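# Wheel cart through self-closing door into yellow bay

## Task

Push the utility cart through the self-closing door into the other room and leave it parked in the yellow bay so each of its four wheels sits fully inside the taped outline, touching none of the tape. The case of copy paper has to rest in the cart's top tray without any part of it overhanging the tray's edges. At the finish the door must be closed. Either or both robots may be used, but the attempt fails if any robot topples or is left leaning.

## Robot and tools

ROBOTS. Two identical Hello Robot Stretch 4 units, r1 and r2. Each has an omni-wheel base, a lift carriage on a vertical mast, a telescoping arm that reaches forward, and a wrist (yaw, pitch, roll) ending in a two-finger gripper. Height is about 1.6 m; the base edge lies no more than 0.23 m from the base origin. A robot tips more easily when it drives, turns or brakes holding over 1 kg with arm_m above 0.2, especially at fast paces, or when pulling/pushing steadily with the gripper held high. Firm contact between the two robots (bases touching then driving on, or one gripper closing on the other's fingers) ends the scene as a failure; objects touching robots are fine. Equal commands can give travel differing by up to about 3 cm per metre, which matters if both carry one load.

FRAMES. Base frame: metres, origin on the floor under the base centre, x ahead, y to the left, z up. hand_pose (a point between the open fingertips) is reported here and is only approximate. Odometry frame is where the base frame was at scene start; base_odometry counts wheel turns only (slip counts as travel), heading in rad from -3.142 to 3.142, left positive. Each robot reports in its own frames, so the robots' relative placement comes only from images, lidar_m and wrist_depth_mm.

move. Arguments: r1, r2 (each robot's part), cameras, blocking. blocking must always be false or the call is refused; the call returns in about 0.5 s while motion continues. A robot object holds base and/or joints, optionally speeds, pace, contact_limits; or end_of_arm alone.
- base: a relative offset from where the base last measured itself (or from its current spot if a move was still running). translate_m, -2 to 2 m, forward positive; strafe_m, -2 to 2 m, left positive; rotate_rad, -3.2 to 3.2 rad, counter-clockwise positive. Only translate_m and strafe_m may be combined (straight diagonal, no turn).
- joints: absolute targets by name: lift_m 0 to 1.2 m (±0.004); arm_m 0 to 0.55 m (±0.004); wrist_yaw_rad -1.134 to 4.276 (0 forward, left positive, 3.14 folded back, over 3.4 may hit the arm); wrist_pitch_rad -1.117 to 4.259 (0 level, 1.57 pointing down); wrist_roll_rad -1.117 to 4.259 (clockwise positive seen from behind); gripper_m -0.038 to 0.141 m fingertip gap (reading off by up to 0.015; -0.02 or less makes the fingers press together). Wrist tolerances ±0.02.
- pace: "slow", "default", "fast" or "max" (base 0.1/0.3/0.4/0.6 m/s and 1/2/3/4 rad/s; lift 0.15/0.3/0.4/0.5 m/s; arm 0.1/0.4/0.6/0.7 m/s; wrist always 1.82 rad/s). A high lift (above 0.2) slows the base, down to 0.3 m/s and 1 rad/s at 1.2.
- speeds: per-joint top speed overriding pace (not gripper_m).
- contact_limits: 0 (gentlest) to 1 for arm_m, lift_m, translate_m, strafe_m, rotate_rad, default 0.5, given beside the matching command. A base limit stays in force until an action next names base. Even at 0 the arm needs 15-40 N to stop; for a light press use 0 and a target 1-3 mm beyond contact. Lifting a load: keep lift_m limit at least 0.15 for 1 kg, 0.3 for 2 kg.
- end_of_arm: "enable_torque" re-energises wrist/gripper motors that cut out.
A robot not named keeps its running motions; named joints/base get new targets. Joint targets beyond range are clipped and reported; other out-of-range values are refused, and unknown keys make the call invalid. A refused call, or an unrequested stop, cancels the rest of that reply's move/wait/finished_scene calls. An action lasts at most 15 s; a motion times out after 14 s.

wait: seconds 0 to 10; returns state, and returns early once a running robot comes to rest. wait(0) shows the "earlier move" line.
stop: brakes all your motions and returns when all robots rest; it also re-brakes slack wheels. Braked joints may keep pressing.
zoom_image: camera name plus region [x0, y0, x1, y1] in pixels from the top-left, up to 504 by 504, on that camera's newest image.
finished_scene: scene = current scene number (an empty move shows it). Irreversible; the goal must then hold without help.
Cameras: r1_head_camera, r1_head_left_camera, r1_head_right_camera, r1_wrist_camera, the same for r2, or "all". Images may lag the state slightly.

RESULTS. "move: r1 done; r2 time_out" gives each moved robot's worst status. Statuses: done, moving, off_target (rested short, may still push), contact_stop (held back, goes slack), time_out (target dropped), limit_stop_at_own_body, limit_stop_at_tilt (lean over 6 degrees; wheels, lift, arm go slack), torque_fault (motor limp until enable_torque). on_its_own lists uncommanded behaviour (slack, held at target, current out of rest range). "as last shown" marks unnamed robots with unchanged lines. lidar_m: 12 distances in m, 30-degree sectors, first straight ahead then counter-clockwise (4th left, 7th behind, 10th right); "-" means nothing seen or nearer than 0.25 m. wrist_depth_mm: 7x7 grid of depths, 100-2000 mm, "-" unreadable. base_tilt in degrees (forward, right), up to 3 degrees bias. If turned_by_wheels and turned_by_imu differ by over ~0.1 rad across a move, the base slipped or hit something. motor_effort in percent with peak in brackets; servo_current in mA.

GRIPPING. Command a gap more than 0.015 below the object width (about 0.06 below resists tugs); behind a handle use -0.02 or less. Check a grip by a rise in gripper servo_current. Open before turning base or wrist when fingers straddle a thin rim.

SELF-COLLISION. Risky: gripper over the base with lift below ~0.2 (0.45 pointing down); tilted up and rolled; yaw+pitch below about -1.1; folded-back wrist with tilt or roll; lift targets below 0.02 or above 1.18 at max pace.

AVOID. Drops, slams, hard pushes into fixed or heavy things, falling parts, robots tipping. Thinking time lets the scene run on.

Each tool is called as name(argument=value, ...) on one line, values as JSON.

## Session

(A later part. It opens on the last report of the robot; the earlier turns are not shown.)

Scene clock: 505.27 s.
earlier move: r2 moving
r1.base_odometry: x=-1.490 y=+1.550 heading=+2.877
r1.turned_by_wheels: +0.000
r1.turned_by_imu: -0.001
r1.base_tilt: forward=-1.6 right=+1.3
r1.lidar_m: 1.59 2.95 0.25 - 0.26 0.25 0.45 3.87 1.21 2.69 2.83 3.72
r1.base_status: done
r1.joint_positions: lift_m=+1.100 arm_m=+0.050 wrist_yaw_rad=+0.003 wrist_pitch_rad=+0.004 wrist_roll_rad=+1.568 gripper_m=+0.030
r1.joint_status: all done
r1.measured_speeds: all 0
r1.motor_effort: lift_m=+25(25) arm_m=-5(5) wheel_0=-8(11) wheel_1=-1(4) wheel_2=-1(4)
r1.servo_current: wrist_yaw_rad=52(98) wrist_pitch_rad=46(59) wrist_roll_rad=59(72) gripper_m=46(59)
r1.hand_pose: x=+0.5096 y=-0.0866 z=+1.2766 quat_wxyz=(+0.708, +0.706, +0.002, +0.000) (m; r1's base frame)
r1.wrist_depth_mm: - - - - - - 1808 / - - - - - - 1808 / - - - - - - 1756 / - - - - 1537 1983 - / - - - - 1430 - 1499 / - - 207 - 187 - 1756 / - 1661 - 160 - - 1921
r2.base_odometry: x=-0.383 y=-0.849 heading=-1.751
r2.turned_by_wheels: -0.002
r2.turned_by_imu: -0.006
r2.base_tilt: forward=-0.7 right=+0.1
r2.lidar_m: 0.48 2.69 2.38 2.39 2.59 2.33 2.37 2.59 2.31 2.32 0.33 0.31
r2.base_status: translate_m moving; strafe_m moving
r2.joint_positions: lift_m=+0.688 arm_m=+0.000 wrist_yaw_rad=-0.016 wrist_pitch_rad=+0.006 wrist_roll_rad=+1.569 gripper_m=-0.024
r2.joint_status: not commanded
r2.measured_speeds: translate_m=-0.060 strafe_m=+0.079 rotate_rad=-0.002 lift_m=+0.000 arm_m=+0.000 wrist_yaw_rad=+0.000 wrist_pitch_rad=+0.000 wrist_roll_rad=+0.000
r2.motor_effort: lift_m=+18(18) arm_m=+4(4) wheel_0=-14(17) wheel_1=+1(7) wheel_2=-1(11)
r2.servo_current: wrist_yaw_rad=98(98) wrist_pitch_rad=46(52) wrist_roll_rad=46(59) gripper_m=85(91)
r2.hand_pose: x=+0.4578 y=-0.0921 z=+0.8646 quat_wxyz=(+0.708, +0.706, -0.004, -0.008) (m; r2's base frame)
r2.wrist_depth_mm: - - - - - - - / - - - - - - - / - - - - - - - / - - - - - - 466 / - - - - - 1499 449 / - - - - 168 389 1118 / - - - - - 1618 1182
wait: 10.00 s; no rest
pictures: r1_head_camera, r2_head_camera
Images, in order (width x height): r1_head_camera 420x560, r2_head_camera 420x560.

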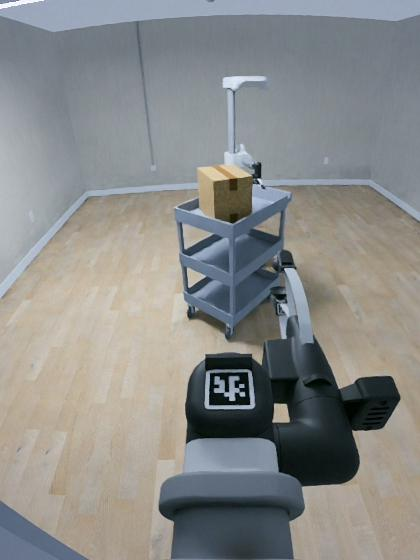

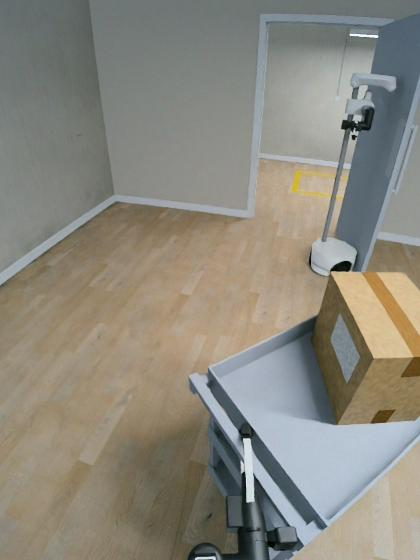

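wait(seconds=2)

move(blocking=false, r2={"base":{"strafe_m":0.32,"translate_m":-1.1},"pace":"slow"})

wait(seconds=10)

wait(seconds=4, cameras=["r1_head_camera","r2_head_camera"])

Scene clock: 514.60 s.
earlier move: r2 done
r1.base_odometry: x=-1.490 y=+1.550 heading=+2.877
r1.turned_by_wheels: +0.000
r1.turned_by_imu: +0.000
r1.base_tilt: forward=-1.6 right=+1.3
r1.lidar_m: 1.70 2.98 0.25 - 0.25 0.25 0.44 3.85 1.21 2.70 2.83 3.75
r1.base_status: done
r1.joint_positions: lift_m=+1.100 arm_m=+0.050 wrist_yaw_rad=+0.003 wrist_pitch_rad=+0.004 wrist_roll_rad=+1.568 gripper_m=+0.030
r1.joint_status: all done
r1.measured_speeds: all 0
r1.motor_effort: lift_m=+25(25) arm_m=-5(5) wheel_0=-9(11) wheel_1=-1(4) wheel_2=-1(4)
r1.servo_current: wrist_yaw_rad=46(98) wrist_pitch_rad=46(59) wrist_roll_rad=46(72) gripper_m=46(59)
r1.hand_pose: x=+0.5096 y=-0.0866 z=+1.2766 quat_wxyz=(+0.708, +0.706, +0.002, +0.000) (m; r1's base frame)
r1.wrist_depth_mm: - - - - - - 1708 / - - - - - - 1756 / - - - - - - 1756 / - - - - 1618 - 1618 / - - - - - - 1708 / - - 207 - 189 - 1921 / - 1708 - 160 - - 1863
r2.base_odometry: x=-0.285 y=-0.797 heading=-1.751
r2.turned_by_wheels: +0.000
r2.turned_by_imu: +0.000
r2.base_tilt: forward=-0.7 right=+0.1
r2.lidar_m: 0.47 2.61 2.32 2.34 2.51 2.26 2.27 2.66 2.39 2.41 0.32 0.31
r2.base_status: done
r2.joint_positions: lift_m=+0.688 arm_m=+0.000 wrist_yaw_rad=-0.016 wrist_pitch_rad=+0.006 wrist_roll_rad=+1.569 gripper_m=-0.024
r2.joint_status: not commanded
r2.measured_speeds: all 0
r2.motor_effort: lift_m=+18(18) arm_m=+4(4) wheel_0=-11(18) wheel_1=+2(7) wheel_2=-1(11)
r2.servo_current: wrist_yaw_rad=91(104) wrist_pitch_rad=52(59) wrist_roll_rad=39(59) gripper_m=85(91)
r2.hand_pose: x=+0.4578 y=-0.0921 z=+0.8646 quat_wxyz=(+0.708, +0.706, -0.004, -0.008) (m; r2's base frame)
r2.wrist_depth_mm: - - - - - - - / - - - - - - - / - - - - - - - / - - - - - - 469 / - - - - - 1464 449 / - - - - 168 392 1098 / - - - - - 1576 1160
wait: 0.00 of 2 s (r2 has come to rest)
pictures: none

Scene clock: 515.10 s.
move: r2 moving
r1: as last shown
r1.lidar_m: 1.71 2.96 0.25 - 0.25 0.25 0.45 3.84 1.19 2.72 2.83 3.73
r1.motor_effort: lift_m=+25(25) arm_m=-5(5) wheel_0=-9(9) wheel_1=-1(1) wheel_2=-1(1)
r1.servo_current: wrist_yaw_rad=59(65) wrist_pitch_rad=39(52) wrist_roll_rad=65(65) gripper_m=39(52)
r1.wrist_depth_mm: - - - - - - 1808 / - - - - - - 1808 / - - - - - - 1756 / - - - - 1576 - 1576 / - - - - 1863 - 1661 / - - 207 - 189 - 1808 / - 1661 - 160 - - 1863
r2.base_odometry: x=-0.279 y=-0.786 heading=-1.752
r2.turned_by_wheels: -0.001
r2.turned_by_imu: -0.001
r2.base_tilt: forward=-0.7 right=+0.1
r2.lidar_m: 0.47 2.64 2.34 2.35 2.46 2.21 2.25 2.65 2.37 2.42 0.34 0.31
r2.base_status: translate_m moving; strafe_m moving
r2.joint_positions: lift_m=+0.688 arm_m=+0.000 wrist_yaw_rad=-0.016 wrist_pitch_rad=+0.006 wrist_roll_rad=+1.569 gripper_m=-0.024
r2.joint_status: not commanded
r2.measured_speeds: translate_m=-0.048 strafe_m=+0.015 rotate_rad=+0.004 lift_m=+0.000 arm_m=+0.000 wrist_yaw_rad=+0.000 wrist_pitch_rad=+0.000 wrist_roll_rad=+0.000
r2.motor_effort: lift_m=+18(18) arm_m=+4(4) wheel_0=-12(16) wheel_1=-9(9) wheel_2=+5(5)
r2.servo_current: wrist_yaw_rad=91(104) wrist_pitch_rad=46(52) wrist_roll_rad=46(59) gripper_m=85(91)
r2.hand_pose: x=+0.4578 y=-0.0921 z=+0.8646 quat_wxyz=(+0.708, +0.706, -0.004, -0.008) (m; r2's base frame)
r2.wrist_depth_mm: - - - - - - - / - - - - - - - / - - - - - - - / - - - - - - 466 / - - - - - 1499 452 / - - - - 168 389 1098 / - - - - - 1576 1138
pictures: none

Scene clock: 525.10 s.
earlier move: r2 moving
r1.base_odometry: x=-1.490 y=+1.550 heading=+2.877
r1.turned_by_wheels: +0.000
r1.turned_by_imu: -0.001
r1.base_tilt: forward=-1.6 right=+1.3
r1.lidar_m: 2.65 3.03 0.25 - 0.25 0.25 0.46 3.85 1.18 2.69 2.83 3.74
r1.base_status: not commanded
r1.joint_positions: lift_m=+1.100 arm_m=+0.050 wrist_yaw_rad=+0.003 wrist_pitch_rad=+0.004 wrist_roll_rad=+1.568 gripper_m=+0.030
r1.joint_status: not commanded
r1.measured_speeds: all 0
r1.motor_effort: lift_m=+25(25) arm_m=-5(5) wheel_0=-8(9) wheel_1=-1(2) wheel_2=-1(1)
r1.servo_current: wrist_yaw_rad=52(72) wrist_pitch_rad=39(59) wrist_roll_rad=46(65) gripper_m=46(52)
r1.hand_pose: x=+0.5096 y=-0.0866 z=+1.2766 quat_wxyz=(+0.708, +0.706, +0.002, +0.000) (m; r1's base frame)
r1.wrist_depth_mm: - - - - - - 1756 / - - - - - - 1756 / - - - - - - 1808 / - - - - - - 1756 / - - - - - - 1808 / - - 207 - 188 - 1863 / - 1661 - 160 - - 1863
r2.base_odometry: x=+0.163 y=+0.099 heading=-1.751
r2.turned_by_wheels: +0.001
r2.turned_by_imu: +0.002
r2.base_tilt: forward=-0.7 right=+0.1
r2.lidar_m: 0.37 0.39 2.41 2.22 1.40 1.23 1.26 1.57 2.31 2.34 2.90 0.45
r2.base_status: translate_m moving; strafe_m moving
r2.joint_positions: lift_m=+0.688 arm_m=+0.000 wrist_yaw_rad=+0.001 wrist_pitch_rad=+0.006 wrist_roll_rad=+1.569 gripper_m=-0.024
r2.joint_status: not commanded
r2.measured_speeds: translate_m=-0.096 strafe_m=+0.028 rotate_rad=-0.004 lift_m=+0.000 arm_m=+0.000 wrist_yaw_rad=+0.000 wrist_pitch_rad=+0.000 wrist_roll_rad=+0.000
r2.motor_effort: lift_m=+18(18) arm_m=+4(4) wheel_0=-4(16) wheel_1=-5(9) wheel_2=+9(11)
r2.servo_current: wrist_yaw_rad=39(104) wrist_pitch_rad=46(59) wrist_roll_rad=46(65) gripper_m=91(91)
r2.hand_pose: x=+0.4594 y=-0.0871 z=+0.8646 quat_wxyz=(+0.708, +0.706, +0.002, -0.002) (m; r2's base frame)
r2.wrist_depth_mm: - - - 173 234 1576 1160 / - - - 172 234 1576 - / - - 564 173 233 820 - / - 469 466 233 233 831 - / - - 500 172 233 831 - / - - 186 172 179 - - / - - - - 233 - -
wait: 10.00 s; no rest
pictures: none

Scene clock: 527.30 s.
earlier move: r2 done
r1.base_odometry: x=-1.490 y=+1.550 heading=+2.877
r1.turned_by_wheels: +0.000
r1.turned_by_imu: +0.000
r1.base_tilt: forward=-1.6 right=+1.3
r1.lidar_m: 2.84 2.98 0.25 - 0.25 0.25 0.46 3.85 1.21 2.68 2.82 3.72
r1.base_status: not commanded
r1.joint_positions: lift_m=+1.100 arm_m=+0.050 wrist_yaw_rad=+0.003 wrist_pitch_rad=+0.004 wrist_roll_rad=+1.568 gripper_m=+0.030
r1.joint_status: not commanded
r1.measured_speeds: all 0
r1.motor_effort: lift_m=+25(25) arm_m=-5(5) wheel_0=-9(9) wheel_1=-1(2) wheel_2=-1(1)
r1.servo_current: wrist_yaw_rad=59(72) wrist_pitch_rad=52(59) wrist_roll_rad=52(72) gripper_m=39(52)
r1.hand_pose: x=+0.5096 y=-0.0866 z=+1.2766 quat_wxyz=(+0.708, +0.706, +0.002, +0.000) (m; r1's base frame)
r1.wrist_depth_mm: - - - - - - 1756 / - - - - - - 1808 / - - - - - - 1863 / - - - - - - 1863 / - - - - - - 1863 / - - 207 - 189 - 1808 / - 1661 - 160 - - 1863
r2.base_odometry: x=+0.227 y=+0.228 heading=-1.750
r2.turned_by_wheels: +0.000
r2.turned_by_imu: +0.000
r2.base_tilt: forward=-0.7 right=+0.1
r2.lidar_m: 0.34 0.37 2.43 1.96 1.22 1.10 1.12 1.36 2.32 2.34 2.85 0.46
r2.base_status: done
r2.joint_positions: lift_m=+0.688 arm_m=+0.000 wrist_yaw_rad=+0.001 wrist_pitch_rad=+0.006 wrist_roll_rad=+1.569 gripper_m=-0.024
r2.joint_status: not commanded
r2.measured_speeds: all 0
r2.motor_effort: lift_m=+18(18) arm_m=+4(4) wheel_0=-3(16) wheel_1=-3(9) wheel_2=+7(11)
r2.servo_current: wrist_yaw_rad=46(104) wrist_pitch_rad=46(59) wrist_roll_rad=46(65) gripper_m=85(91)
r2.hand_pose: x=+0.4594 y=-0.0871 z=+0.8646 quat_wxyz=(+0.708, +0.706, +0.002, -0.002) (m; r2's base frame)
r2.wrist_depth_mm: - - - 264 271 304 301 / - - - 197 263 1618 1160 / - - - 189 251 1661 - / - - 559 183 243 831 - / - 480 469 179 236 820 - / - - 186 171 179 - - / - - 525 - 224 - -
wait: 2.20 of 4 s (r2 has come to rest)
pictures: r1_head_camera, r2_head_camera
Images, in order (width x height): r1_head_camera 420x560, r2_head_camera 420x560.

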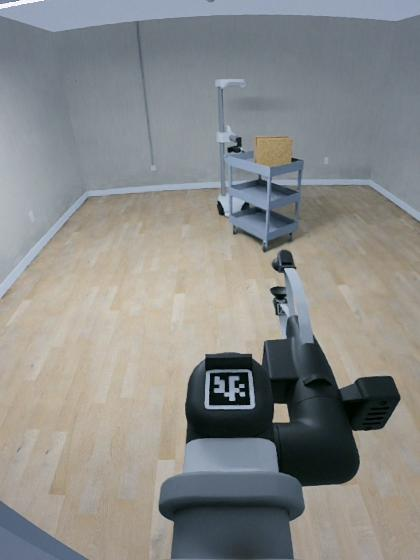

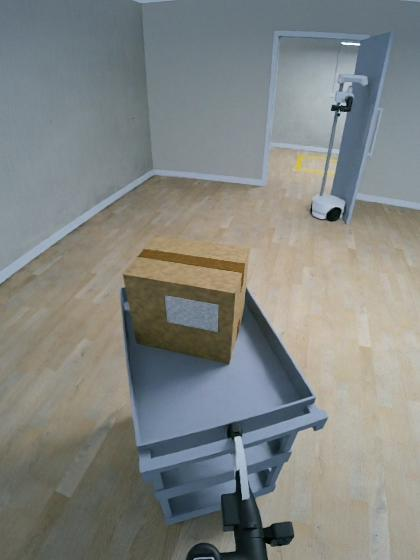

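move(blocking=false, r2={"base":{"rotate_rad":-0.27},"pace":"slow"})

wait(seconds=3)

move(blocking=false, r2={"base":{"strafe_m":0.4},"pace":"slow"})

wait(seconds=6, cameras=["r1_head_camera","r2_head_camera"])

Scene clock: 542.73 s.
move: r2 moving
r1: as last shown
r1.lidar_m: 2.88 2.97 0.25 - 0.25 0.25 0.46 3.88 1.22 2.70 2.82 3.74
r1.motor_effort: lift_m=+25(25) arm_m=-5(5) wheel_0=-8(9) wheel_1=-1(1) wheel_2=-1(1)
r1.servo_current: wrist_yaw_rad=52(52) wrist_pitch_rad=39(52) wrist_roll_rad=46(59) gripper_m=46(46)
r1.wrist_depth_mm: - - - - - - 1808 / - - - - - - 1756 / - - - - - - 1808 / - - - - - - 1808 / - - - - - - 1863 / - - 207 - 190 - 1863 / - 1756 - 160 - - 1808
r2.base_odometry: x=+0.227 y=+0.227 heading=-1.875
r2.turned_by_wheels: -0.124
r2.turned_by_imu: -0.120
r2.base_tilt: forward=-0.7 right=+0.0
r2.lidar_m: 0.33 0.30 2.40 2.40 1.33 1.11 1.10 1.24 2.09 2.31 2.64 0.46
r2.base_status: rotate_rad moving
r2.joint_positions: lift_m=+0.688 arm_m=+0.000 wrist_yaw_rad=+0.010 wrist_pitch_rad=+0.006 wrist_roll_rad=+1.569 gripper_m=-0.024
r2.joint_status: not commanded
r2.measured_speeds: translate_m=+0.000 strafe_m=+0.000 rotate_rad=-0.496 lift_m=+0.000 arm_m=+0.000 wrist_yaw_rad=+0.000 wrist_pitch_rad=+0.000 wrist_roll_rad=+0.002
r2.motor_effort: lift_m=+18(18) arm_m=+4(4) wheel_0=+10(11) wheel_1=+7(9) wheel_2=+16(16)
r2.servo_current: wrist_yaw_rad=52(72) wrist_pitch_rad=52(52) wrist_roll_rad=46(59) gripper_m=78(85)
r2.hand_pose: x=+0.4601 y=-0.0846 z=+0.8646 quat_wxyz=(+0.708, +0.706, +0.005, +0.001) (m; r2's base frame)
r2.wrist_depth_mm: - - - 267 306 307 1042 / - - - 217 286 1576 1138 / - - - 204 270 1661 496 / - - - 193 254 809 - / - - 462 183 240 831 - / - - 187 171 180 - - / - - 488 - 220 - -
pictures: none

Scene clock: 543.57 s.
earlier move: r2 done
r1.base_odometry: x=-1.490 y=+1.550 heading=+2.877
r1.turned_by_wheels: +0.000
r1.turned_by_imu: +0.000
r1.base_tilt: forward=-1.6 right=+1.3
r1.lidar_m: 2.92 3.04 0.25 - 0.25 0.25 0.45 3.88 1.20 2.71 2.81 3.76
r1.base_status: not commanded
r1.joint_positions: lift_m=+1.100 arm_m=+0.050 wrist_yaw_rad=+0.003 wrist_pitch_rad=+0.004 wrist_roll_rad=+1.568 gripper_m=+0.030
r1.joint_status: not commanded
r1.measured_speeds: all 0
r1.motor_effort: lift_m=+25(25) arm_m=-5(5) wheel_0=-8(9) wheel_1=-1(1) wheel_2=-1(1)
r1.servo_current: wrist_yaw_rad=39(65) wrist_pitch_rad=52(52) wrist_roll_rad=46(65) gripper_m=46(52)
r1.hand_pose: x=+0.5096 y=-0.0866 z=+1.2766 quat_wxyz=(+0.708, +0.706, +0.002, +0.000) (m; r1's base frame)
r1.wrist_depth_mm: - - - - - - 1756 / - - - - - - 1863 / - - - - - - 1756 / - - - - - - 1808 / - - - - - - 1921 / - - 206 - 189 - 1863 / - 1708 - 160 - - 1921
r2.base_odometry: x=+0.227 y=+0.228 heading=-2.020
r2.turned_by_wheels: -0.146
r2.turned_by_imu: -0.142
r2.base_tilt: forward=-0.6 right=+0.1
r2.lidar_m: 0.25 0.29 2.42 2.40 1.47 1.13 1.10 1.19 1.76 2.32 2.49 0.49
r2.base_status: done
r2.joint_positions: lift_m=+0.688 arm_m=+0.000 wrist_yaw_rad=-0.006 wrist_pitch_rad=+0.006 wrist_roll_rad=+1.569 gripper_m=-0.024
r2.joint_status: not commanded
r2.measured_speeds: all 0
r2.motor_effort: lift_m=+17(18) arm_m=+4(4) wheel_0=-1(14) wheel_1=+3(9) wheel_2=-1(16)
r2.servo_current: wrist_yaw_rad=52(72) wrist_pitch_rad=46(52) wrist_roll_rad=39(59) gripper_m=78(91)
r2.hand_pose: x=+0.4588 y=-0.0891 z=+0.8646 quat_wxyz=(+0.708, +0.706, +0.000, -0.004) (m; r2's base frame)
r2.wrist_depth_mm: - - - - - 1661 1138 / - - - 327 - 1661 1160 / - - - 257 364 377 377 / - - - 211 296 1708 480 / - - - 183 252 1661 - / - - 186 162 179 668 - / - 418 418 - 200 - -
wait: 0.83 of 3 s (r2 has come to rest)
pictures: none

Scene clock: 544.07 s.
move: r2 moving
r1: as last shown
r1.lidar_m: 2.90 2.98 0.25 - 0.26 0.25 0.44 3.85 1.22 2.69 2.84 3.73
r1.servo_current: wrist_yaw_rad=59(59) wrist_pitch_rad=46(52) wrist_roll_rad=46(59) gripper_m=39(52)
r1.wrist_depth_mm: - - - - - - 1808 / - - - - - - 1808 / - - - - - - 1756 / - - - - - - 1808 / - - - - - - 1808 / - - 206 - 189 - 1921 / - 1708 - 160 - - 1808
r2.base_odometry: x=+0.240 y=+0.221 heading=-2.021
r2.turned_by_wheels: -0.001
r2.turned_by_imu: -0.001
r2.base_tilt: forward=-0.7 right=+0.1
r2.lidar_m: 0.26 0.31 2.44 2.38 1.46 1.14 1.10 1.20 1.70 2.31 2.47 0.47
r2.base_status: strafe_m moving
r2.joint_positions: lift_m=+0.688 arm_m=+0.000 wrist_yaw_rad=-0.006 wrist_pitch_rad=+0.006 wrist_roll_rad=+1.569 gripper_m=-0.024
r2.joint_status: not commanded
r2.measured_speeds: translate_m=+0.001 strafe_m=+0.056 rotate_rad=-0.005 lift_m=+0.000 arm_m=+0.000 wrist_yaw_rad=+0.000 wrist_pitch_rad=+0.000 wrist_roll_rad=+0.000
r2.motor_effort: lift_m=+18(18) arm_m=+4(4) wheel_0=-14(14) wheel_1=+7(9) wheel_2=-1(2)
r2.servo_current: wrist_yaw_rad=52(59) wrist_pitch_rad=46(52) wrist_roll_rad=46(65) gripper_m=85(85)
r2.hand_pose: x=+0.4588 y=-0.0891 z=+0.8646 quat_wxyz=(+0.708, +0.706, +0.000, -0.004) (m; r2's base frame)
r2.wrist_depth_mm: - - - - - 1618 1160 / - - - 336 - 1661 1182 / - - - 254 366 377 377 / - - - 209 296 1661 480 / - - - 183 250 1708 - / - - 187 162 180 683 - / - 418 424 - 200 - -
pictures: none

Scene clock: 548.70 s.
earlier move: r2 done
r1.base_odometry: x=-1.490 y=+1.550 heading=+2.877
r1.turned_by_wheels: +0.000
r1.turned_by_imu: +0.000
r1.base_tilt: forward=-1.6 right=+1.3
r1.lidar_m: 2.92 2.98 0.25 - 0.26 0.25 0.46 3.87 1.21 2.71 2.79 3.07
r1.base_status: not commanded
r1.joint_positions: lift_m=+1.100 arm_m=+0.050 wrist_yaw_rad=+0.003 wrist_pitch_rad=+0.004 wrist_roll_rad=+1.568 gripper_m=+0.030
r1.joint_status: not commanded
r1.measured_speeds: all 0
r1.motor_effort: lift_m=+25(25) arm_m=-5(5) wheel_0=-8(9) wheel_1=-1(2) wheel_2=-1(1)
r1.servo_current: wrist_yaw_rad=52(72) wrist_pitch_rad=39(52) wrist_roll_rad=65(72) gripper_m=52(52)
r1.hand_pose: x=+0.5096 y=-0.0866 z=+1.2766 quat_wxyz=(+0.708, +0.706, +0.002, +0.000) (m; r1's base frame)
r1.wrist_depth_mm: - - - - - - 1708 / - - - - - - 1808 / - - - - - - 1808 / - - - - - - 1756 / - - - - - - 1808 / - - 206 - 189 - 1808 / - 1708 - 160 - - 1863
r2.base_odometry: x=+0.587 y=+0.054 heading=-2.020
r2.turned_by_wheels: +0.001
r2.turned_by_imu: -0.001
r2.base_tilt: forward=-0.7 right=+0.1
r2.lidar_m: 0.31 0.32 2.05 2.02 1.43 1.09 1.07 1.16 1.67 2.71 2.92 0.46
r2.base_status: done
r2.joint_positions: lift_m=+0.688 arm_m=+0.000 wrist_yaw_rad=-0.007 wrist_pitch_rad=+0.006 wrist_roll_rad=+1.569 gripper_m=-0.024
r2.joint_status: not commanded
r2.measured_speeds: all 0
r2.motor_effort: lift_m=+18(18) arm_m=+3(4) wheel_0=-4(15) wheel_1=+5(9) wheel_2=-1(3)
r2.servo_current: wrist_yaw_rad=52(65) wrist_pitch_rad=46(52) wrist_roll_rad=39(65) gripper_m=85(91)
r2.hand_pose: x=+0.4587 y=-0.0894 z=+0.8646 quat_wxyz=(+0.708, +0.706, +0.000, -0.005) (m; r2's base frame)
r2.wrist_depth_mm: - - - 268 - 1537 1138 / - - - 291 315 338 338 / - - - 214 283 1661 492 / - - - 196 259 1808 - / - - 580 184 240 820 - / - 452 186 167 179 - - / - - 459 - 214 - -
wait: 4.63 of 6 s (r2 has come to rest)
pictures: r1_head_camera, r2_head_camera
Images, in order (width x height): r1_head_camera 420x560, r2_head_camera 420x560.

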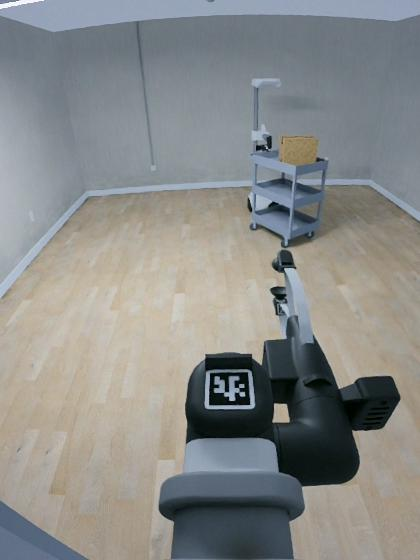

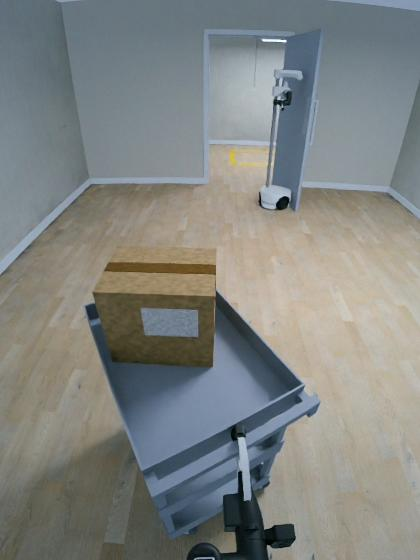

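move(blocking=false, r2={"base":{"strafe_m":0.5,"translate_m":0.1},"pace":"slow"})

wait(seconds=7, cameras=["r1_head_camera","r2_head_camera"])

Scene clock: 567.07 s.
move: r2 moving
r1: as last shown
r1.lidar_m: 2.91 2.99 0.25 - 0.25 0.25 0.46 3.87 1.23 2.70 2.82 3.05
r1.motor_effort: lift_m=+25(25) arm_m=-5(5) wheel_0=-8(9) wheel_1=-1(1) wheel_2=-1(1)
r1.servo_current: wrist_yaw_rad=39(72) wrist_pitch_rad=46(52) wrist_roll_rad=52(52) gripper_m=39(52)
r1.wrist_depth_mm: - - - - - - 1808 / - - - - - - 1708 / - - - - - - 1808 / - - - - - - 1863 / - - - - - - 1921 / - - 207 - 189 - 1921 / - 1708 - 160 - - 1863
r2.base_odometry: x=+0.597 y=+0.046 heading=-2.021
r2.turned_by_wheels: -0.001
r2.turned_by_imu: -0.001
r2.base_tilt: forward=-0.7 right=+0.1
r2.lidar_m: 0.31 0.31 2.05 2.02 1.45 1.10 1.07 1.15 1.69 2.72 2.89 0.43
r2.base_status: translate_m moving; strafe_m moving
r2.joint_positions: lift_m=+0.688 arm_m=+0.000 wrist_yaw_rad=-0.007 wrist_pitch_rad=+0.006 wrist_roll_rad=+1.569 gripper_m=-0.024
r2.joint_status: not commanded
r2.measured_speeds: translate_m=+0.010 strafe_m=+0.050 rotate_rad=+0.003 lift_m=+0.000 arm_m=+0.000 wrist_yaw_rad=+0.000 wrist_pitch_rad=+0.000 wrist_roll_rad=+0.000
r2.motor_effort: lift_m=+18(18) arm_m=+4(4) wheel_0=-10(11) wheel_1=+9(9) wheel_2=-12(13)
r2.servo_current: wrist_yaw_rad=59(72) wrist_pitch_rad=46(52) wrist_roll_rad=46(52) gripper_m=78(91)
r2.hand_pose: x=+0.4587 y=-0.0894 z=+0.8646 quat_wxyz=(+0.708, +0.706, +0.000, -0.005) (m; r2's base frame)
r2.wrist_depth_mm: - - - 268 - 1537 1138 / - - - 293 317 338 338 / - - - 213 285 1708 492 / - - - 198 258 1808 - / - - 591 183 240 831 - / - 452 187 169 180 - - / - - 462 - 213 - -
pictures: none

Scene clock: 572.90 s.
earlier move: r2 done
r1.base_odometry: x=-1.490 y=+1.550 heading=+2.877
r1.turned_by_wheels: +0.000
r1.turned_by_imu: +0.000
r1.base_tilt: forward=-1.6 right=+1.3
r1.lidar_m: 3.40 2.97 0.25 - 0.25 0.25 0.45 3.87 1.22 2.70 2.82 3.06
r1.base_status: not commanded
r1.joint_positions: lift_m=+1.100 arm_m=+0.050 wrist_yaw_rad=+0.003 wrist_pitch_rad=+0.004 wrist_roll_rad=+1.568 gripper_m=+0.030
r1.joint_status: not commanded
r1.measured_speeds: all 0
r1.motor_effort: lift_m=+25(25) arm_m=-5(5) wheel_0=-9(9) wheel_1=-1(1) wheel_2=-1(1)
r1.servo_current: wrist_yaw_rad=46(91) wrist_pitch_rad=39(52) wrist_roll_rad=39(85) gripper_m=46(52)
r1.hand_pose: x=+0.5096 y=-0.0866 z=+1.2766 quat_wxyz=(+0.708, +0.706, +0.002, +0.000) (m; r1's base frame)
r1.wrist_depth_mm: - - - - - - 1756 / - - - - - - 1756 / - - - - - - 1808 / - - - - - - 1808 / - - - - - - 1808 / - - 207 - 190 - 1863 / - 1708 - 160 - - 1808
r2.base_odometry: x=+0.993 y=-0.253 heading=-2.021
r2.turned_by_wheels: +0.001
r2.turned_by_imu: +0.001
r2.base_tilt: forward=-0.6 right=+0.1
r2.lidar_m: 0.31 0.32 1.54 1.52 1.51 1.17 1.14 1.21 1.78 3.21 3.43 0.46
r2.base_status: done
r2.joint_positions: lift_m=+0.688 arm_m=+0.000 wrist_yaw_rad=-0.006 wrist_pitch_rad=+0.006 wrist_roll_rad=+1.569 gripper_m=-0.024
r2.joint_status: not commanded
r2.measured_speeds: all 0
r2.motor_effort: lift_m=+18(18) arm_m=+4(4) wheel_0=-5(11) wheel_1=+5(9) wheel_2=-7(13)
r2.servo_current: wrist_yaw_rad=59(72) wrist_pitch_rad=46(52) wrist_roll_rad=39(65) gripper_m=85(91)
r2.hand_pose: x=+0.4587 y=-0.0893 z=+0.8646 quat_wxyz=(+0.708, +0.706, +0.000, -0.004) (m; r2's base frame)
r2.wrist_depth_mm: - - - 267 - 1499 1098 / - - - 290 319 338 338 / - - - 213 282 1661 496 / - - - 197 257 1708 - / - - 569 183 241 831 - / - 455 186 167 178 - - / - - 466 - 214 - -
wait: 5.83 of 7 s (r2 has come to rest)
pictures: r1_head_camera, r2_head_camera
Images, in order (width x height): r1_head_camera 420x560, r2_head_camera 420x560.

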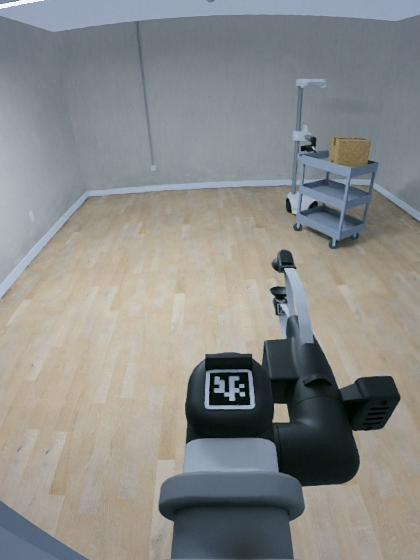

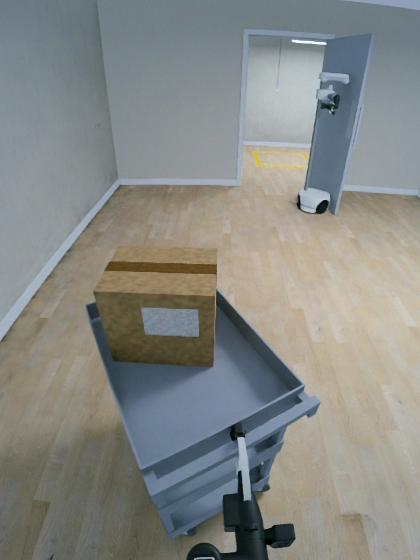

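move(blocking=false, r2={"base":{"translate_m":-0.7,"strafe_m":0.15},"pace":"slow"})

wait(seconds=9, cameras=["r1_head_camera","r2_head_camera"])

Scene clock: 586.90 s.
move: r2 moving
r1: as last shown
r1.lidar_m: 3.40 2.99 0.25 - 0.25 0.25 0.47 3.86 1.21 2.68 2.84 3.02
r1.motor_effort: lift_m=+25(25) arm_m=-5(5) wheel_0=-8(9) wheel_1=-1(1) wheel_2=-1(1)
r1.servo_current: wrist_yaw_rad=39(72) wrist_pitch_rad=39(52) wrist_roll_rad=59(59) gripper_m=52(52)
r1.wrist_depth_mm: - - - - - - 1863 / - - - - - - 1756 / - - - - - - 1756 / - - - - - - 1863 / - - - - - - 1863 / - - 207 - 188 - 1863 / - 1708 - 160 - - 1863
r2.base_odometry: x=+1.001 y=-0.244 heading=-2.021
r2.turned_by_wheels: +0.000
r2.turned_by_imu: +0.001
r2.base_tilt: forward=-0.6 right=+0.1
r2.lidar_m: 0.31 0.32 1.51 1.50 1.51 1.14 1.11 1.19 1.77 3.21 3.44 0.47
r2.base_status: translate_m moving; strafe_m moving
r2.joint_positions: lift_m=+0.688 arm_m=+0.000 wrist_yaw_rad=+0.000 wrist_pitch_rad=+0.006 wrist_roll_rad=+1.569 gripper_m=-0.024
r2.joint_status: not commanded
r2.measured_speeds: translate_m=-0.049 strafe_m=+0.012 rotate_rad=+0.004 lift_m=+0.000 arm_m=+0.000 wrist_yaw_rad=+0.019 wrist_pitch_rad=+0.000 wrist_roll_rad=+0.000
r2.motor_effort: lift_m=+18(18) arm_m=+4(4) wheel_0=-7(12) wheel_1=-6(7) wheel_2=+12(12)
r2.servo_current: wrist_yaw_rad=46(65) wrist_pitch_rad=46(46) wrist_roll_rad=52(52) gripper_m=85(91)
r2.hand_pose: x=+0.4592 y=-0.0876 z=+0.8646 quat_wxyz=(+0.708, +0.706, +0.002, -0.002) (m; r2's base frame)
r2.wrist_depth_mm: - - - 267 322 1430 1098 / - - - 283 303 1464 427 / - - - 209 277 1661 496 / - - - 196 256 778 - / - - 521 183 240 842 - / - 462 185 169 179 - - / - - 473 - 216 - -
pictures: none

Scene clock: 594.83 s.
earlier move: r2 done
r1.base_odometry: x=-1.490 y=+1.550 heading=+2.877
r1.turned_by_wheels: +0.000
r1.turned_by_imu: -0.001
r1.base_tilt: forward=-1.6 right=+1.3
r1.lidar_m: 3.75 3.03 0.25 - 0.25 0.25 0.46 3.86 1.21 2.69 2.83 3.63
r1.base_status: not commanded
r1.joint_positions: lift_m=+1.100 arm_m=+0.050 wrist_yaw_rad=+0.003 wrist_pitch_rad=+0.004 wrist_roll_rad=+1.568 gripper_m=+0.030
r1.joint_status: not commanded
r1.measured_speeds: all 0
r1.motor_effort: lift_m=+25(25) arm_m=-5(5) wheel_0=-9(9) wheel_1=-1(1) wheel_2=-1(1)
r1.servo_current: wrist_yaw_rad=33(72) wrist_pitch_rad=52(59) wrist_roll_rad=52(72) gripper_m=46(52)
r1.hand_pose: x=+0.5096 y=-0.0866 z=+1.2766 quat_wxyz=(+0.708, +0.706, +0.002, +0.000) (m; r1's base frame)
r1.wrist_depth_mm: - - - - - - 1756 / - - - - - - 1756 / - - - - - - 1863 / - - - - - - 1863 / - - - - - - 1863 / - - 207 - 189 - 1921 / - 1756 - 160 - - 1863
r2.base_odometry: x=+1.433 y=+0.311 heading=-2.021
r2.turned_by_wheels: +0.000
r2.turned_by_imu: +0.003
r2.base_tilt: forward=-0.6 right=+0.1
r2.lidar_m: 0.38 0.41 1.44 1.33 0.55 0.43 0.43 0.45 0.69 2.44 3.56 0.43
r2.base_status: done
r2.joint_positions: lift_m=+0.688 arm_m=+0.000 wrist_yaw_rad=+0.004 wrist_pitch_rad=+0.006 wrist_roll_rad=+1.569 gripper_m=-0.024
r2.joint_status: not commanded
r2.measured_speeds: all 0
r2.motor_effort: lift_m=+18(18) arm_m=+4(4) wheel_0=-2(12) wheel_1=-3(8) wheel_2=+6(16)
r2.servo_current: wrist_yaw_rad=46(65) wrist_pitch_rad=46(52) wrist_roll_rad=52(65) gripper_m=91(91)
r2.hand_pose: x=+0.4596 y=-0.0864 z=+0.8646 quat_wxyz=(+0.708, +0.706, +0.003, -0.001) (m; r2's base frame)
r2.wrist_depth_mm: - - - 181 243 1661 1138 / - - - 179 241 1661 549 / - - 640 177 238 820 - / - - 469 235 235 842 - / - - 492 174 234 842 - / - - 186 172 178 - - / - - 580 - 229 - -
wait: 7.93 of 9 s (r2 has come to rest)
pictures: r1_head_camera, r2_head_camera
Images, in order (width x height): r1_head_camera 420x560, r2_head_camera 420x560.

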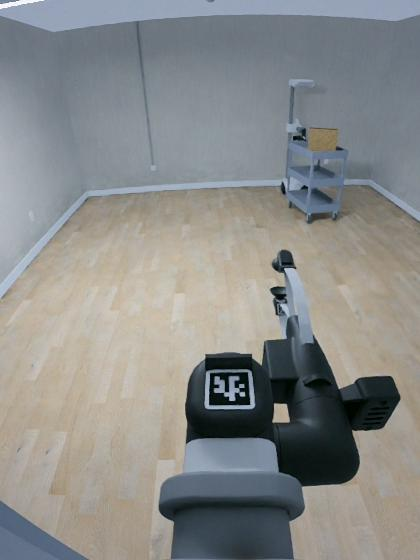

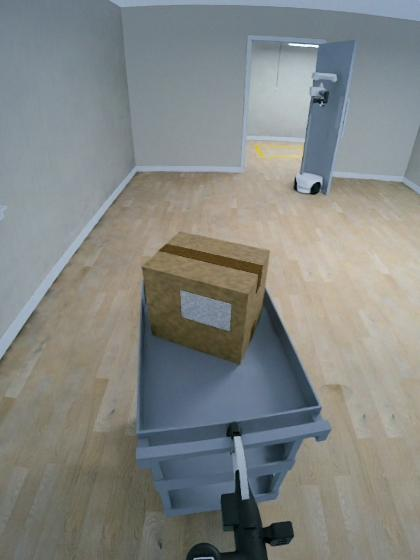

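move(blocking=false, r2={"base":{"translate_m":0.35,"strafe_m":0.25},"pace":"slow"})

wait(seconds=6, cameras=["r2_head_camera"])

Scene clock: 606.97 s.
move: r2 moving
r1: as last shown
r1.turned_by_imu: +0.000
r1.lidar_m: 3.75 2.99 0.25 - 0.25 0.25 0.48 3.88 1.21 2.68 2.80 3.63
r1.motor_effort: lift_m=+25(25) arm_m=-5(5) wheel_0=-8(9) wheel_1=-1(1) wheel_2=-1(1)
r1.servo_current: wrist_yaw_rad=65(65) wrist_pitch_rad=39(52) wrist_roll_rad=33(65) gripper_m=46(52)
r1.wrist_depth_mm: - - - - - - 1756 / - - - - - - 1808 / - - - - - - 1756 / - - - - - - 1756 / - - - - - - 1863 / - - 206 - 190 - 1921 / - 1661 - 160 - - 1808
r2.base_odometry: x=+1.435 y=+0.298 heading=-2.021
r2.turned_by_wheels: -0.001
r2.turned_by_imu: +0.000
r2.base_tilt: forward=-0.7 right=+0.0
r2.lidar_m: 0.37 0.40 1.48 1.34 0.57 0.45 0.43 0.47 0.72 2.52 3.56 0.41
r2.base_status: translate_m moving; strafe_m moving
r2.joint_positions: lift_m=+0.688 arm_m=+0.000 wrist_yaw_rad=+0.001 wrist_pitch_rad=+0.006 wrist_roll_rad=+1.569 gripper_m=-0.024
r2.joint_status: not commanded
r2.measured_speeds: translate_m=+0.042 strafe_m=+0.030 rotate_rad=-0.002 lift_m=+0.000 arm_m=+0.000 wrist_yaw_rad=-0.026 wrist_pitch_rad=+0.000 wrist_roll_rad=+0.000
r2.motor_effort: lift_m=+18(18) arm_m=+4(4) wheel_0=-5(5) wheel_1=+10(10) wheel_2=-11(11)
r2.servo_current: wrist_yaw_rad=46(52) wrist_pitch_rad=46(52) wrist_roll_rad=52(59) gripper_m=85(91)
r2.hand_pose: x=+0.4593 y=-0.0872 z=+0.8646 quat_wxyz=(+0.708, +0.706, +0.002, -0.002) (m; r2's base frame)
r2.wrist_depth_mm: - - - 184 247 1618 1138 / - - - 181 242 1618 530 / - - - 178 238 798 - / - - 462 235 236 831 - / - - 484 174 234 820 - / - - 186 172 178 - - / - - 569 - 229 - -
pictures: none

Scene clock: 611.97 s.
earlier move: r2 done
r1.base_odometry: x=-1.490 y=+1.550 heading=+2.877
r1.turned_by_wheels: +0.000
r1.turned_by_imu: +0.000
r1.base_tilt: forward=-1.6 right=+1.3
r1.lidar_m: 4.99 2.94 0.25 - 0.25 0.25 0.45 3.88 1.18 2.71 2.84 3.41
r1.base_status: not commanded
r1.joint_positions: lift_m=+1.100 arm_m=+0.050 wrist_yaw_rad=+0.003 wrist_pitch_rad=+0.004 wrist_roll_rad=+1.568 gripper_m=+0.030
r1.joint_status: not commanded
r1.measured_speeds: all 0
r1.motor_effort: lift_m=+25(25) arm_m=-5(5) wheel_0=-9(9) wheel_1=-1(1) wheel_2=-1(1)
r1.servo_current: wrist_yaw_rad=52(78) wrist_pitch_rad=46(52) wrist_roll_rad=46(65) gripper_m=46(52)
r1.hand_pose: x=+0.5096 y=-0.0866 z=+1.2766 quat_wxyz=(+0.708, +0.706, +0.002, +0.000) (m; r1's base frame)
r1.wrist_depth_mm: - - - - - - 1808 / - - - - - - 1808 / - - - - - - 1808 / - - - - - - 1863 / - - - - - - 1808 / - - 208 - 189 - 1863 / - 1756 - 160 - - 1863
r2.base_odometry: x=+1.505 y=-0.112 heading=-2.021
r2.turned_by_wheels: +0.000
r2.turned_by_imu: +0.001
r2.base_tilt: forward=-0.7 right=+0.1
r2.lidar_m: 0.43 0.47 1.19 1.15 0.99 0.78 0.74 0.82 1.18 3.58 3.81 0.41
r2.base_status: done
r2.joint_positions: lift_m=+0.688 arm_m=+0.000 wrist_yaw_rad=-0.003 wrist_pitch_rad=+0.006 wrist_roll_rad=+1.569 gripper_m=-0.024
r2.joint_status: not commanded
r2.measured_speeds: all 0
r2.motor_effort: lift_m=+18(18) arm_m=+3(4) wheel_0=-4(9) wheel_1=+5(10) wheel_2=-7(14)
r2.servo_current: wrist_yaw_rad=46(59) wrist_pitch_rad=46(52) wrist_roll_rad=59(59) gripper_m=85(91)
r2.hand_pose: x=+0.4590 y=-0.0884 z=+0.8646 quat_wxyz=(+0.708, +0.706, +0.001, -0.003) (m; r2's base frame)
r2.wrist_depth_mm: - - - 138 193 - - / - - 488 142 201 - - / - 442 436 148 209 - - / - - 500 157 218 820 - / - - 603 164 227 - - / - - 187 171 179 1661 - / - - - - - 1661 466
wait: 5.00 of 6 s (r2 has come to rest)
pictures: r2_head_camera
Images, in order (width x height): r2_head_camera 420x560.

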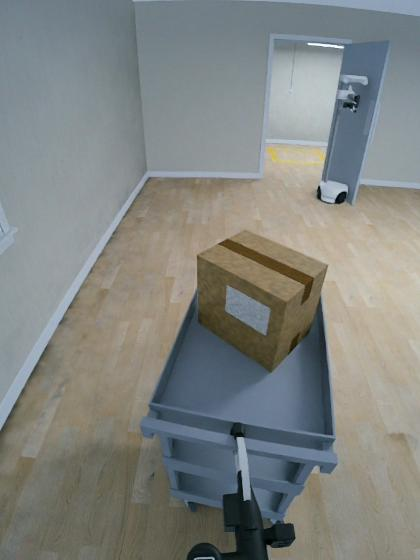

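move(blocking=false, r2={"base":{"translate_m":0.8,"strafe_m":-0.25},"pace":"slow"})

wait(seconds=3)

wait(seconds=2)

wait(seconds=5, cameras=["r2_head_camera","r1_head_camera"])

Scene clock: 619.10 s.
move: r2 moving
r1: as last shown
r1.lidar_m: 4.98 3.00 0.25 - 0.25 0.25 0.47 3.85 1.19 2.68 2.82 3.43
r1.servo_current: wrist_yaw_rad=52(65) wrist_pitch_rad=39(52) wrist_roll_rad=39(65) gripper_m=46(46)
r1.wrist_depth_mm: - - - - - - 1756 / - - - - - - 1808 / - - - - - - 1756 / - - - - - - 1808 / - - - - - - 1808 / - - 207 - 190 - 1863 / - 1708 - 160 - - 1863
r2.base_odometry: x=+1.497 y=-0.122 heading=-2.021
r2.turned_by_wheels: +0.000
r2.turned_by_imu: +0.001
r2.base_tilt: forward=-0.7 right=+0.1
r2.lidar_m: 0.41 0.47 1.16 1.14 0.99 0.76 0.77 0.83 1.18 3.58 3.81 0.39
r2.base_status: translate_m moving; strafe_m moving
r2.joint_positions: lift_m=+0.688 arm_m=+0.000 wrist_yaw_rad=-0.003 wrist_pitch_rad=+0.006 wrist_roll_rad=+1.569 gripper_m=-0.024
r2.joint_status: not commanded
r2.measured_speeds: translate_m=+0.049 strafe_m=-0.015 rotate_rad=-0.001 lift_m=+0.000 arm_m=+0.000 wrist_yaw_rad=+0.001 wrist_pitch_rad=+0.000 wrist_roll_rad=+0.000
r2.motor_effort: lift_m=+18(18) arm_m=+4(4) wheel_0=+6(10) wheel_1=+6(7) wheel_2=-10(12)
r2.servo_current: wrist_yaw_rad=52(52) wrist_pitch_rad=52(52) wrist_roll_rad=52(52) gripper_m=85(91)
r2.hand_pose: x=+0.4590 y=-0.0883 z=+0.8646 quat_wxyz=(+0.708, +0.706, +0.001, -0.003) (m; r2's base frame)
r2.wrist_depth_mm: - - - 137 191 - - / - - 488 142 200 - - / - 439 436 148 208 - - / - - 496 156 218 - - / - - 597 164 226 - - / - - 186 169 178 1576 - / - - - - - 1661 473
pictures: none

Scene clock: 622.10 s.
earlier move: r2 moving
r1.base_odometry: x=-1.490 y=+1.550 heading=+2.877
r1.turned_by_wheels: +0.000
r1.turned_by_imu: +0.000
r1.base_tilt: forward=-1.6 right=+1.3
r1.lidar_m: 4.96 2.98 0.25 - 0.25 0.25 0.45 3.90 1.20 2.69 2.82 3.08
r1.base_status: not commanded
r1.joint_positions: lift_m=+1.100 arm_m=+0.050 wrist_yaw_rad=+0.003 wrist_pitch_rad=+0.004 wrist_roll_rad=+1.568 gripper_m=+0.030
r1.joint_status: not commanded
r1.measured_speeds: all 0
r1.motor_effort: lift_m=+25(25) arm_m=-5(5) wheel_0=-8(9) wheel_1=-1(2) wheel_2=-1(1)
r1.servo_current: wrist_yaw_rad=52(78) wrist_pitch_rad=46(52) wrist_roll_rad=52(65) gripper_m=46(52)
r1.hand_pose: x=+0.5096 y=-0.0866 z=+1.2766 quat_wxyz=(+0.708, +0.706, +0.002, +0.000) (m; r1's base frame)
r1.wrist_depth_mm: - - - - - - 1808 / - - - - - - 1808 / - - - - - - 1863 / - - - - - - 1808 / - - - - - - 1921 / - - 206 - 190 - 1808 / - 1708 - 160 - - 1863
r2.base_odometry: x=+1.299 y=-0.333 heading=-2.021
r2.turned_by_wheels: +0.000
r2.turned_by_imu: +0.002
r2.base_tilt: forward=-0.6 right=+0.1
r2.lidar_m: 0.38 0.42 1.25 1.20 1.31 1.06 1.05 1.14 1.63 3.49 3.76 0.41
r2.base_status: translate_m moving; strafe_m moving
r2.joint_positions: lift_m=+0.688 arm_m=+0.000 wrist_yaw_rad=+0.001 wrist_pitch_rad=+0.006 wrist_roll_rad=+1.569 gripper_m=-0.024
r2.joint_status: not commanded
r2.measured_speeds: translate_m=+0.095 strafe_m=-0.029 rotate_rad=+0.001 lift_m=+0.000 arm_m=+0.000 wrist_yaw_rad=+0.000 wrist_pitch_rad=+0.000 wrist_roll_rad=+0.000
r2.motor_effort: lift_m=+18(18) arm_m=+4(4) wheel_0=+7(15) wheel_1=+7(7) wheel_2=-7(12)
r2.servo_current: wrist_yaw_rad=52(59) wrist_pitch_rad=52(52) wrist_roll_rad=52(65) gripper_m=85(91)
r2.hand_pose: x=+0.4594 y=-0.0871 z=+0.8646 quat_wxyz=(+0.708, +0.706, +0.002, -0.002) (m; r2's base frame)
r2.wrist_depth_mm: - - - 165 225 1618 1160 / - - - 167 226 1576 - / - - 539 167 228 798 - / - 477 459 228 229 831 - / - - 508 170 231 831 - / - - 185 171 179 - - / - - - - 235 1618 -
wait: 3.00 s; no rest
pictures: none

Scene clock: 624.10 s.
earlier move: r2 moving
r1.base_odometry: x=-1.490 y=+1.550 heading=+2.877
r1.turned_by_wheels: +0.000
r1.turned_by_imu: +0.000
r1.base_tilt: forward=-1.6 right=+1.3
r1.lidar_m: 4.98 3.00 0.25 - 0.25 0.25 0.46 3.88 1.21 2.68 2.83 2.95
r1.base_status: not commanded
r1.joint_positions: lift_m=+1.100 arm_m=+0.050 wrist_yaw_rad=+0.003 wrist_pitch_rad=+0.004 wrist_roll_rad=+1.568 gripper_m=+0.030
r1.joint_status: not commanded
r1.measured_speeds: all 0
r1.motor_effort: lift_m=+25(25) arm_m=-5(5) wheel_0=-9(9) wheel_1=-1(2) wheel_2=-1(1)
r1.servo_current: wrist_yaw_rad=46(78) wrist_pitch_rad=39(52) wrist_roll_rad=52(65) gripper_m=46(59)
r1.hand_pose: x=+0.5096 y=-0.0866 z=+1.2766 quat_wxyz=(+0.708, +0.706, +0.002, +0.000) (m; r1's base frame)
r1.wrist_depth_mm: - - - - - - 1756 / - - - - - - 1808 / - - - - - - 1863 / - - - - - - 1863 / - - - - - - 1863 / - - 208 - 189 - 1808 / - 1708 - 160 - - 1863
r2.base_odometry: x=+1.162 y=-0.479 heading=-2.021
r2.turned_by_wheels: +0.000
r2.turned_by_imu: +0.001
r2.base_tilt: forward=-0.7 right=+0.1
r2.lidar_m: 0.36 0.38 1.26 1.24 1.36 1.27 1.24 1.31 1.94 3.47 3.74 0.46
r2.base_status: translate_m moving; strafe_m moving
r2.joint_positions: lift_m=+0.688 arm_m=+0.000 wrist_yaw_rad=+0.001 wrist_pitch_rad=+0.006 wrist_roll_rad=+1.569 gripper_m=-0.024
r2.joint_status: not commanded
r2.measured_speeds: translate_m=+0.096 strafe_m=-0.029 rotate_rad=+0.003 lift_m=+0.000 arm_m=+0.000 wrist_yaw_rad=+0.000 wrist_pitch_rad=+0.000 wrist_roll_rad=+0.000
r2.motor_effort: lift_m=+18(18) arm_m=+4(4) wheel_0=+6(15) wheel_1=+5(7) wheel_2=-7(12)
r2.servo_current: wrist_yaw_rad=52(65) wrist_pitch_rad=46(52) wrist_roll_rad=52(65) gripper_m=85(91)
r2.hand_pose: x=+0.4594 y=-0.0871 z=+0.8646 quat_wxyz=(+0.708, +0.706, +0.002, -0.002) (m; r2's base frame)
r2.wrist_depth_mm: - - - 190 254 1336 1042 / - - - 185 248 1661 1118 / - - - 182 244 820 - / - - 504 179 238 854 - / - - 477 175 235 831 - / - - 186 171 179 - - / - - 549 - 226 - -
wait: 2.00 s; no rest
pictures: none

Scene clock: 628.23 s.
earlier move: r2 done
r1.base_odometry: x=-1.490 y=+1.550 heading=+2.877
r1.turned_by_wheels: +0.000
r1.turned_by_imu: +0.000
r1.base_tilt: forward=-1.6 right=+1.3
r1.lidar_m: 4.97 2.99 0.25 - 0.25 0.25 0.47 3.88 1.21 2.70 2.83 2.74
r1.base_status: not commanded
r1.joint_positions: lift_m=+1.100 arm_m=+0.050 wrist_yaw_rad=+0.003 wrist_pitch_rad=+0.004 wrist_roll_rad=+1.568 gripper_m=+0.030
r1.joint_status: not commanded
r1.measured_speeds: all 0
r1.motor_effort: lift_m=+25(25) arm_m=-5(5) wheel_0=-8(9) wheel_1=-1(2) wheel_2=-1(1)
r1.servo_current: wrist_yaw_rad=46(78) wrist_pitch_rad=46(52) wrist_roll_rad=33(72) gripper_m=46(59)
r1.hand_pose: x=+0.5096 y=-0.0866 z=+1.2766 quat_wxyz=(+0.708, +0.706, +0.002, +0.000) (m; r1's base frame)
r1.wrist_depth_mm: - - - - - - 1756 / - - - - - - 1863 / - - - - - - 1863 / - - - - - - 1808 / - - - - - - 1863 / - - 207 - 189 - 1863 / - 1708 - 160 - - 1863
r2.base_odometry: x=+0.932 y=-0.723 heading=-2.021
r2.turned_by_wheels: +0.000
r2.turned_by_imu: +0.001
r2.base_tilt: forward=-0.7 right=+0.0
r2.lidar_m: 0.33 0.31 1.35 1.31 1.44 1.62 1.57 1.66 2.46 3.41 3.64 0.48
r2.base_status: done
r2.joint_positions: lift_m=+0.688 arm_m=+0.000 wrist_yaw_rad=+0.001 wrist_pitch_rad=+0.006 wrist_roll_rad=+1.569 gripper_m=-0.024
r2.joint_status: not commanded
r2.measured_speeds: all 0
r2.motor_effort: lift_m=+18(18) arm_m=+4(4) wheel_0=+6(15) wheel_1=+6(8) wheel_2=-6(12)
r2.servo_current: wrist_yaw_rad=33(65) wrist_pitch_rad=46(52) wrist_roll_rad=59(65) gripper_m=85(91)
r2.hand_pose: x=+0.4594 y=-0.0871 z=+0.8646 quat_wxyz=(+0.708, +0.706, +0.002, -0.002) (m; r2's base frame)
r2.wrist_depth_mm: - - - 258 - 1537 1098 / - - - 287 304 329 329 / - - - 210 277 1661 500 / - - - 196 256 1708 - / - - 539 183 241 831 - / - 459 186 169 179 - - / - - 466 - 216 - -
wait: 4.13 of 5 s (r2 has come to rest)
pictures: r1_head_camera, r2_head_camera
Images, in order (width x height): r1_head_camera 420x560, r2_head_camera 420x560.

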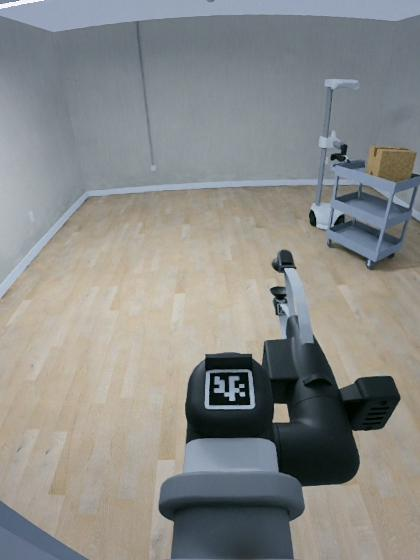

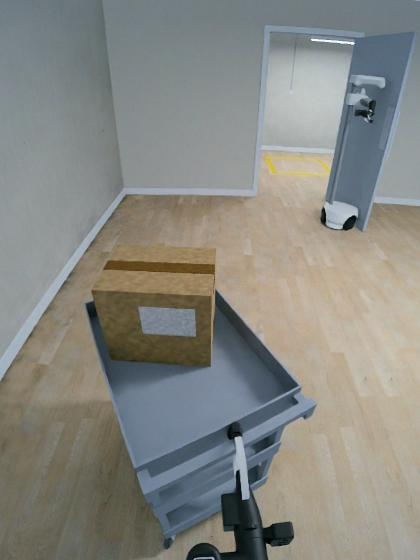

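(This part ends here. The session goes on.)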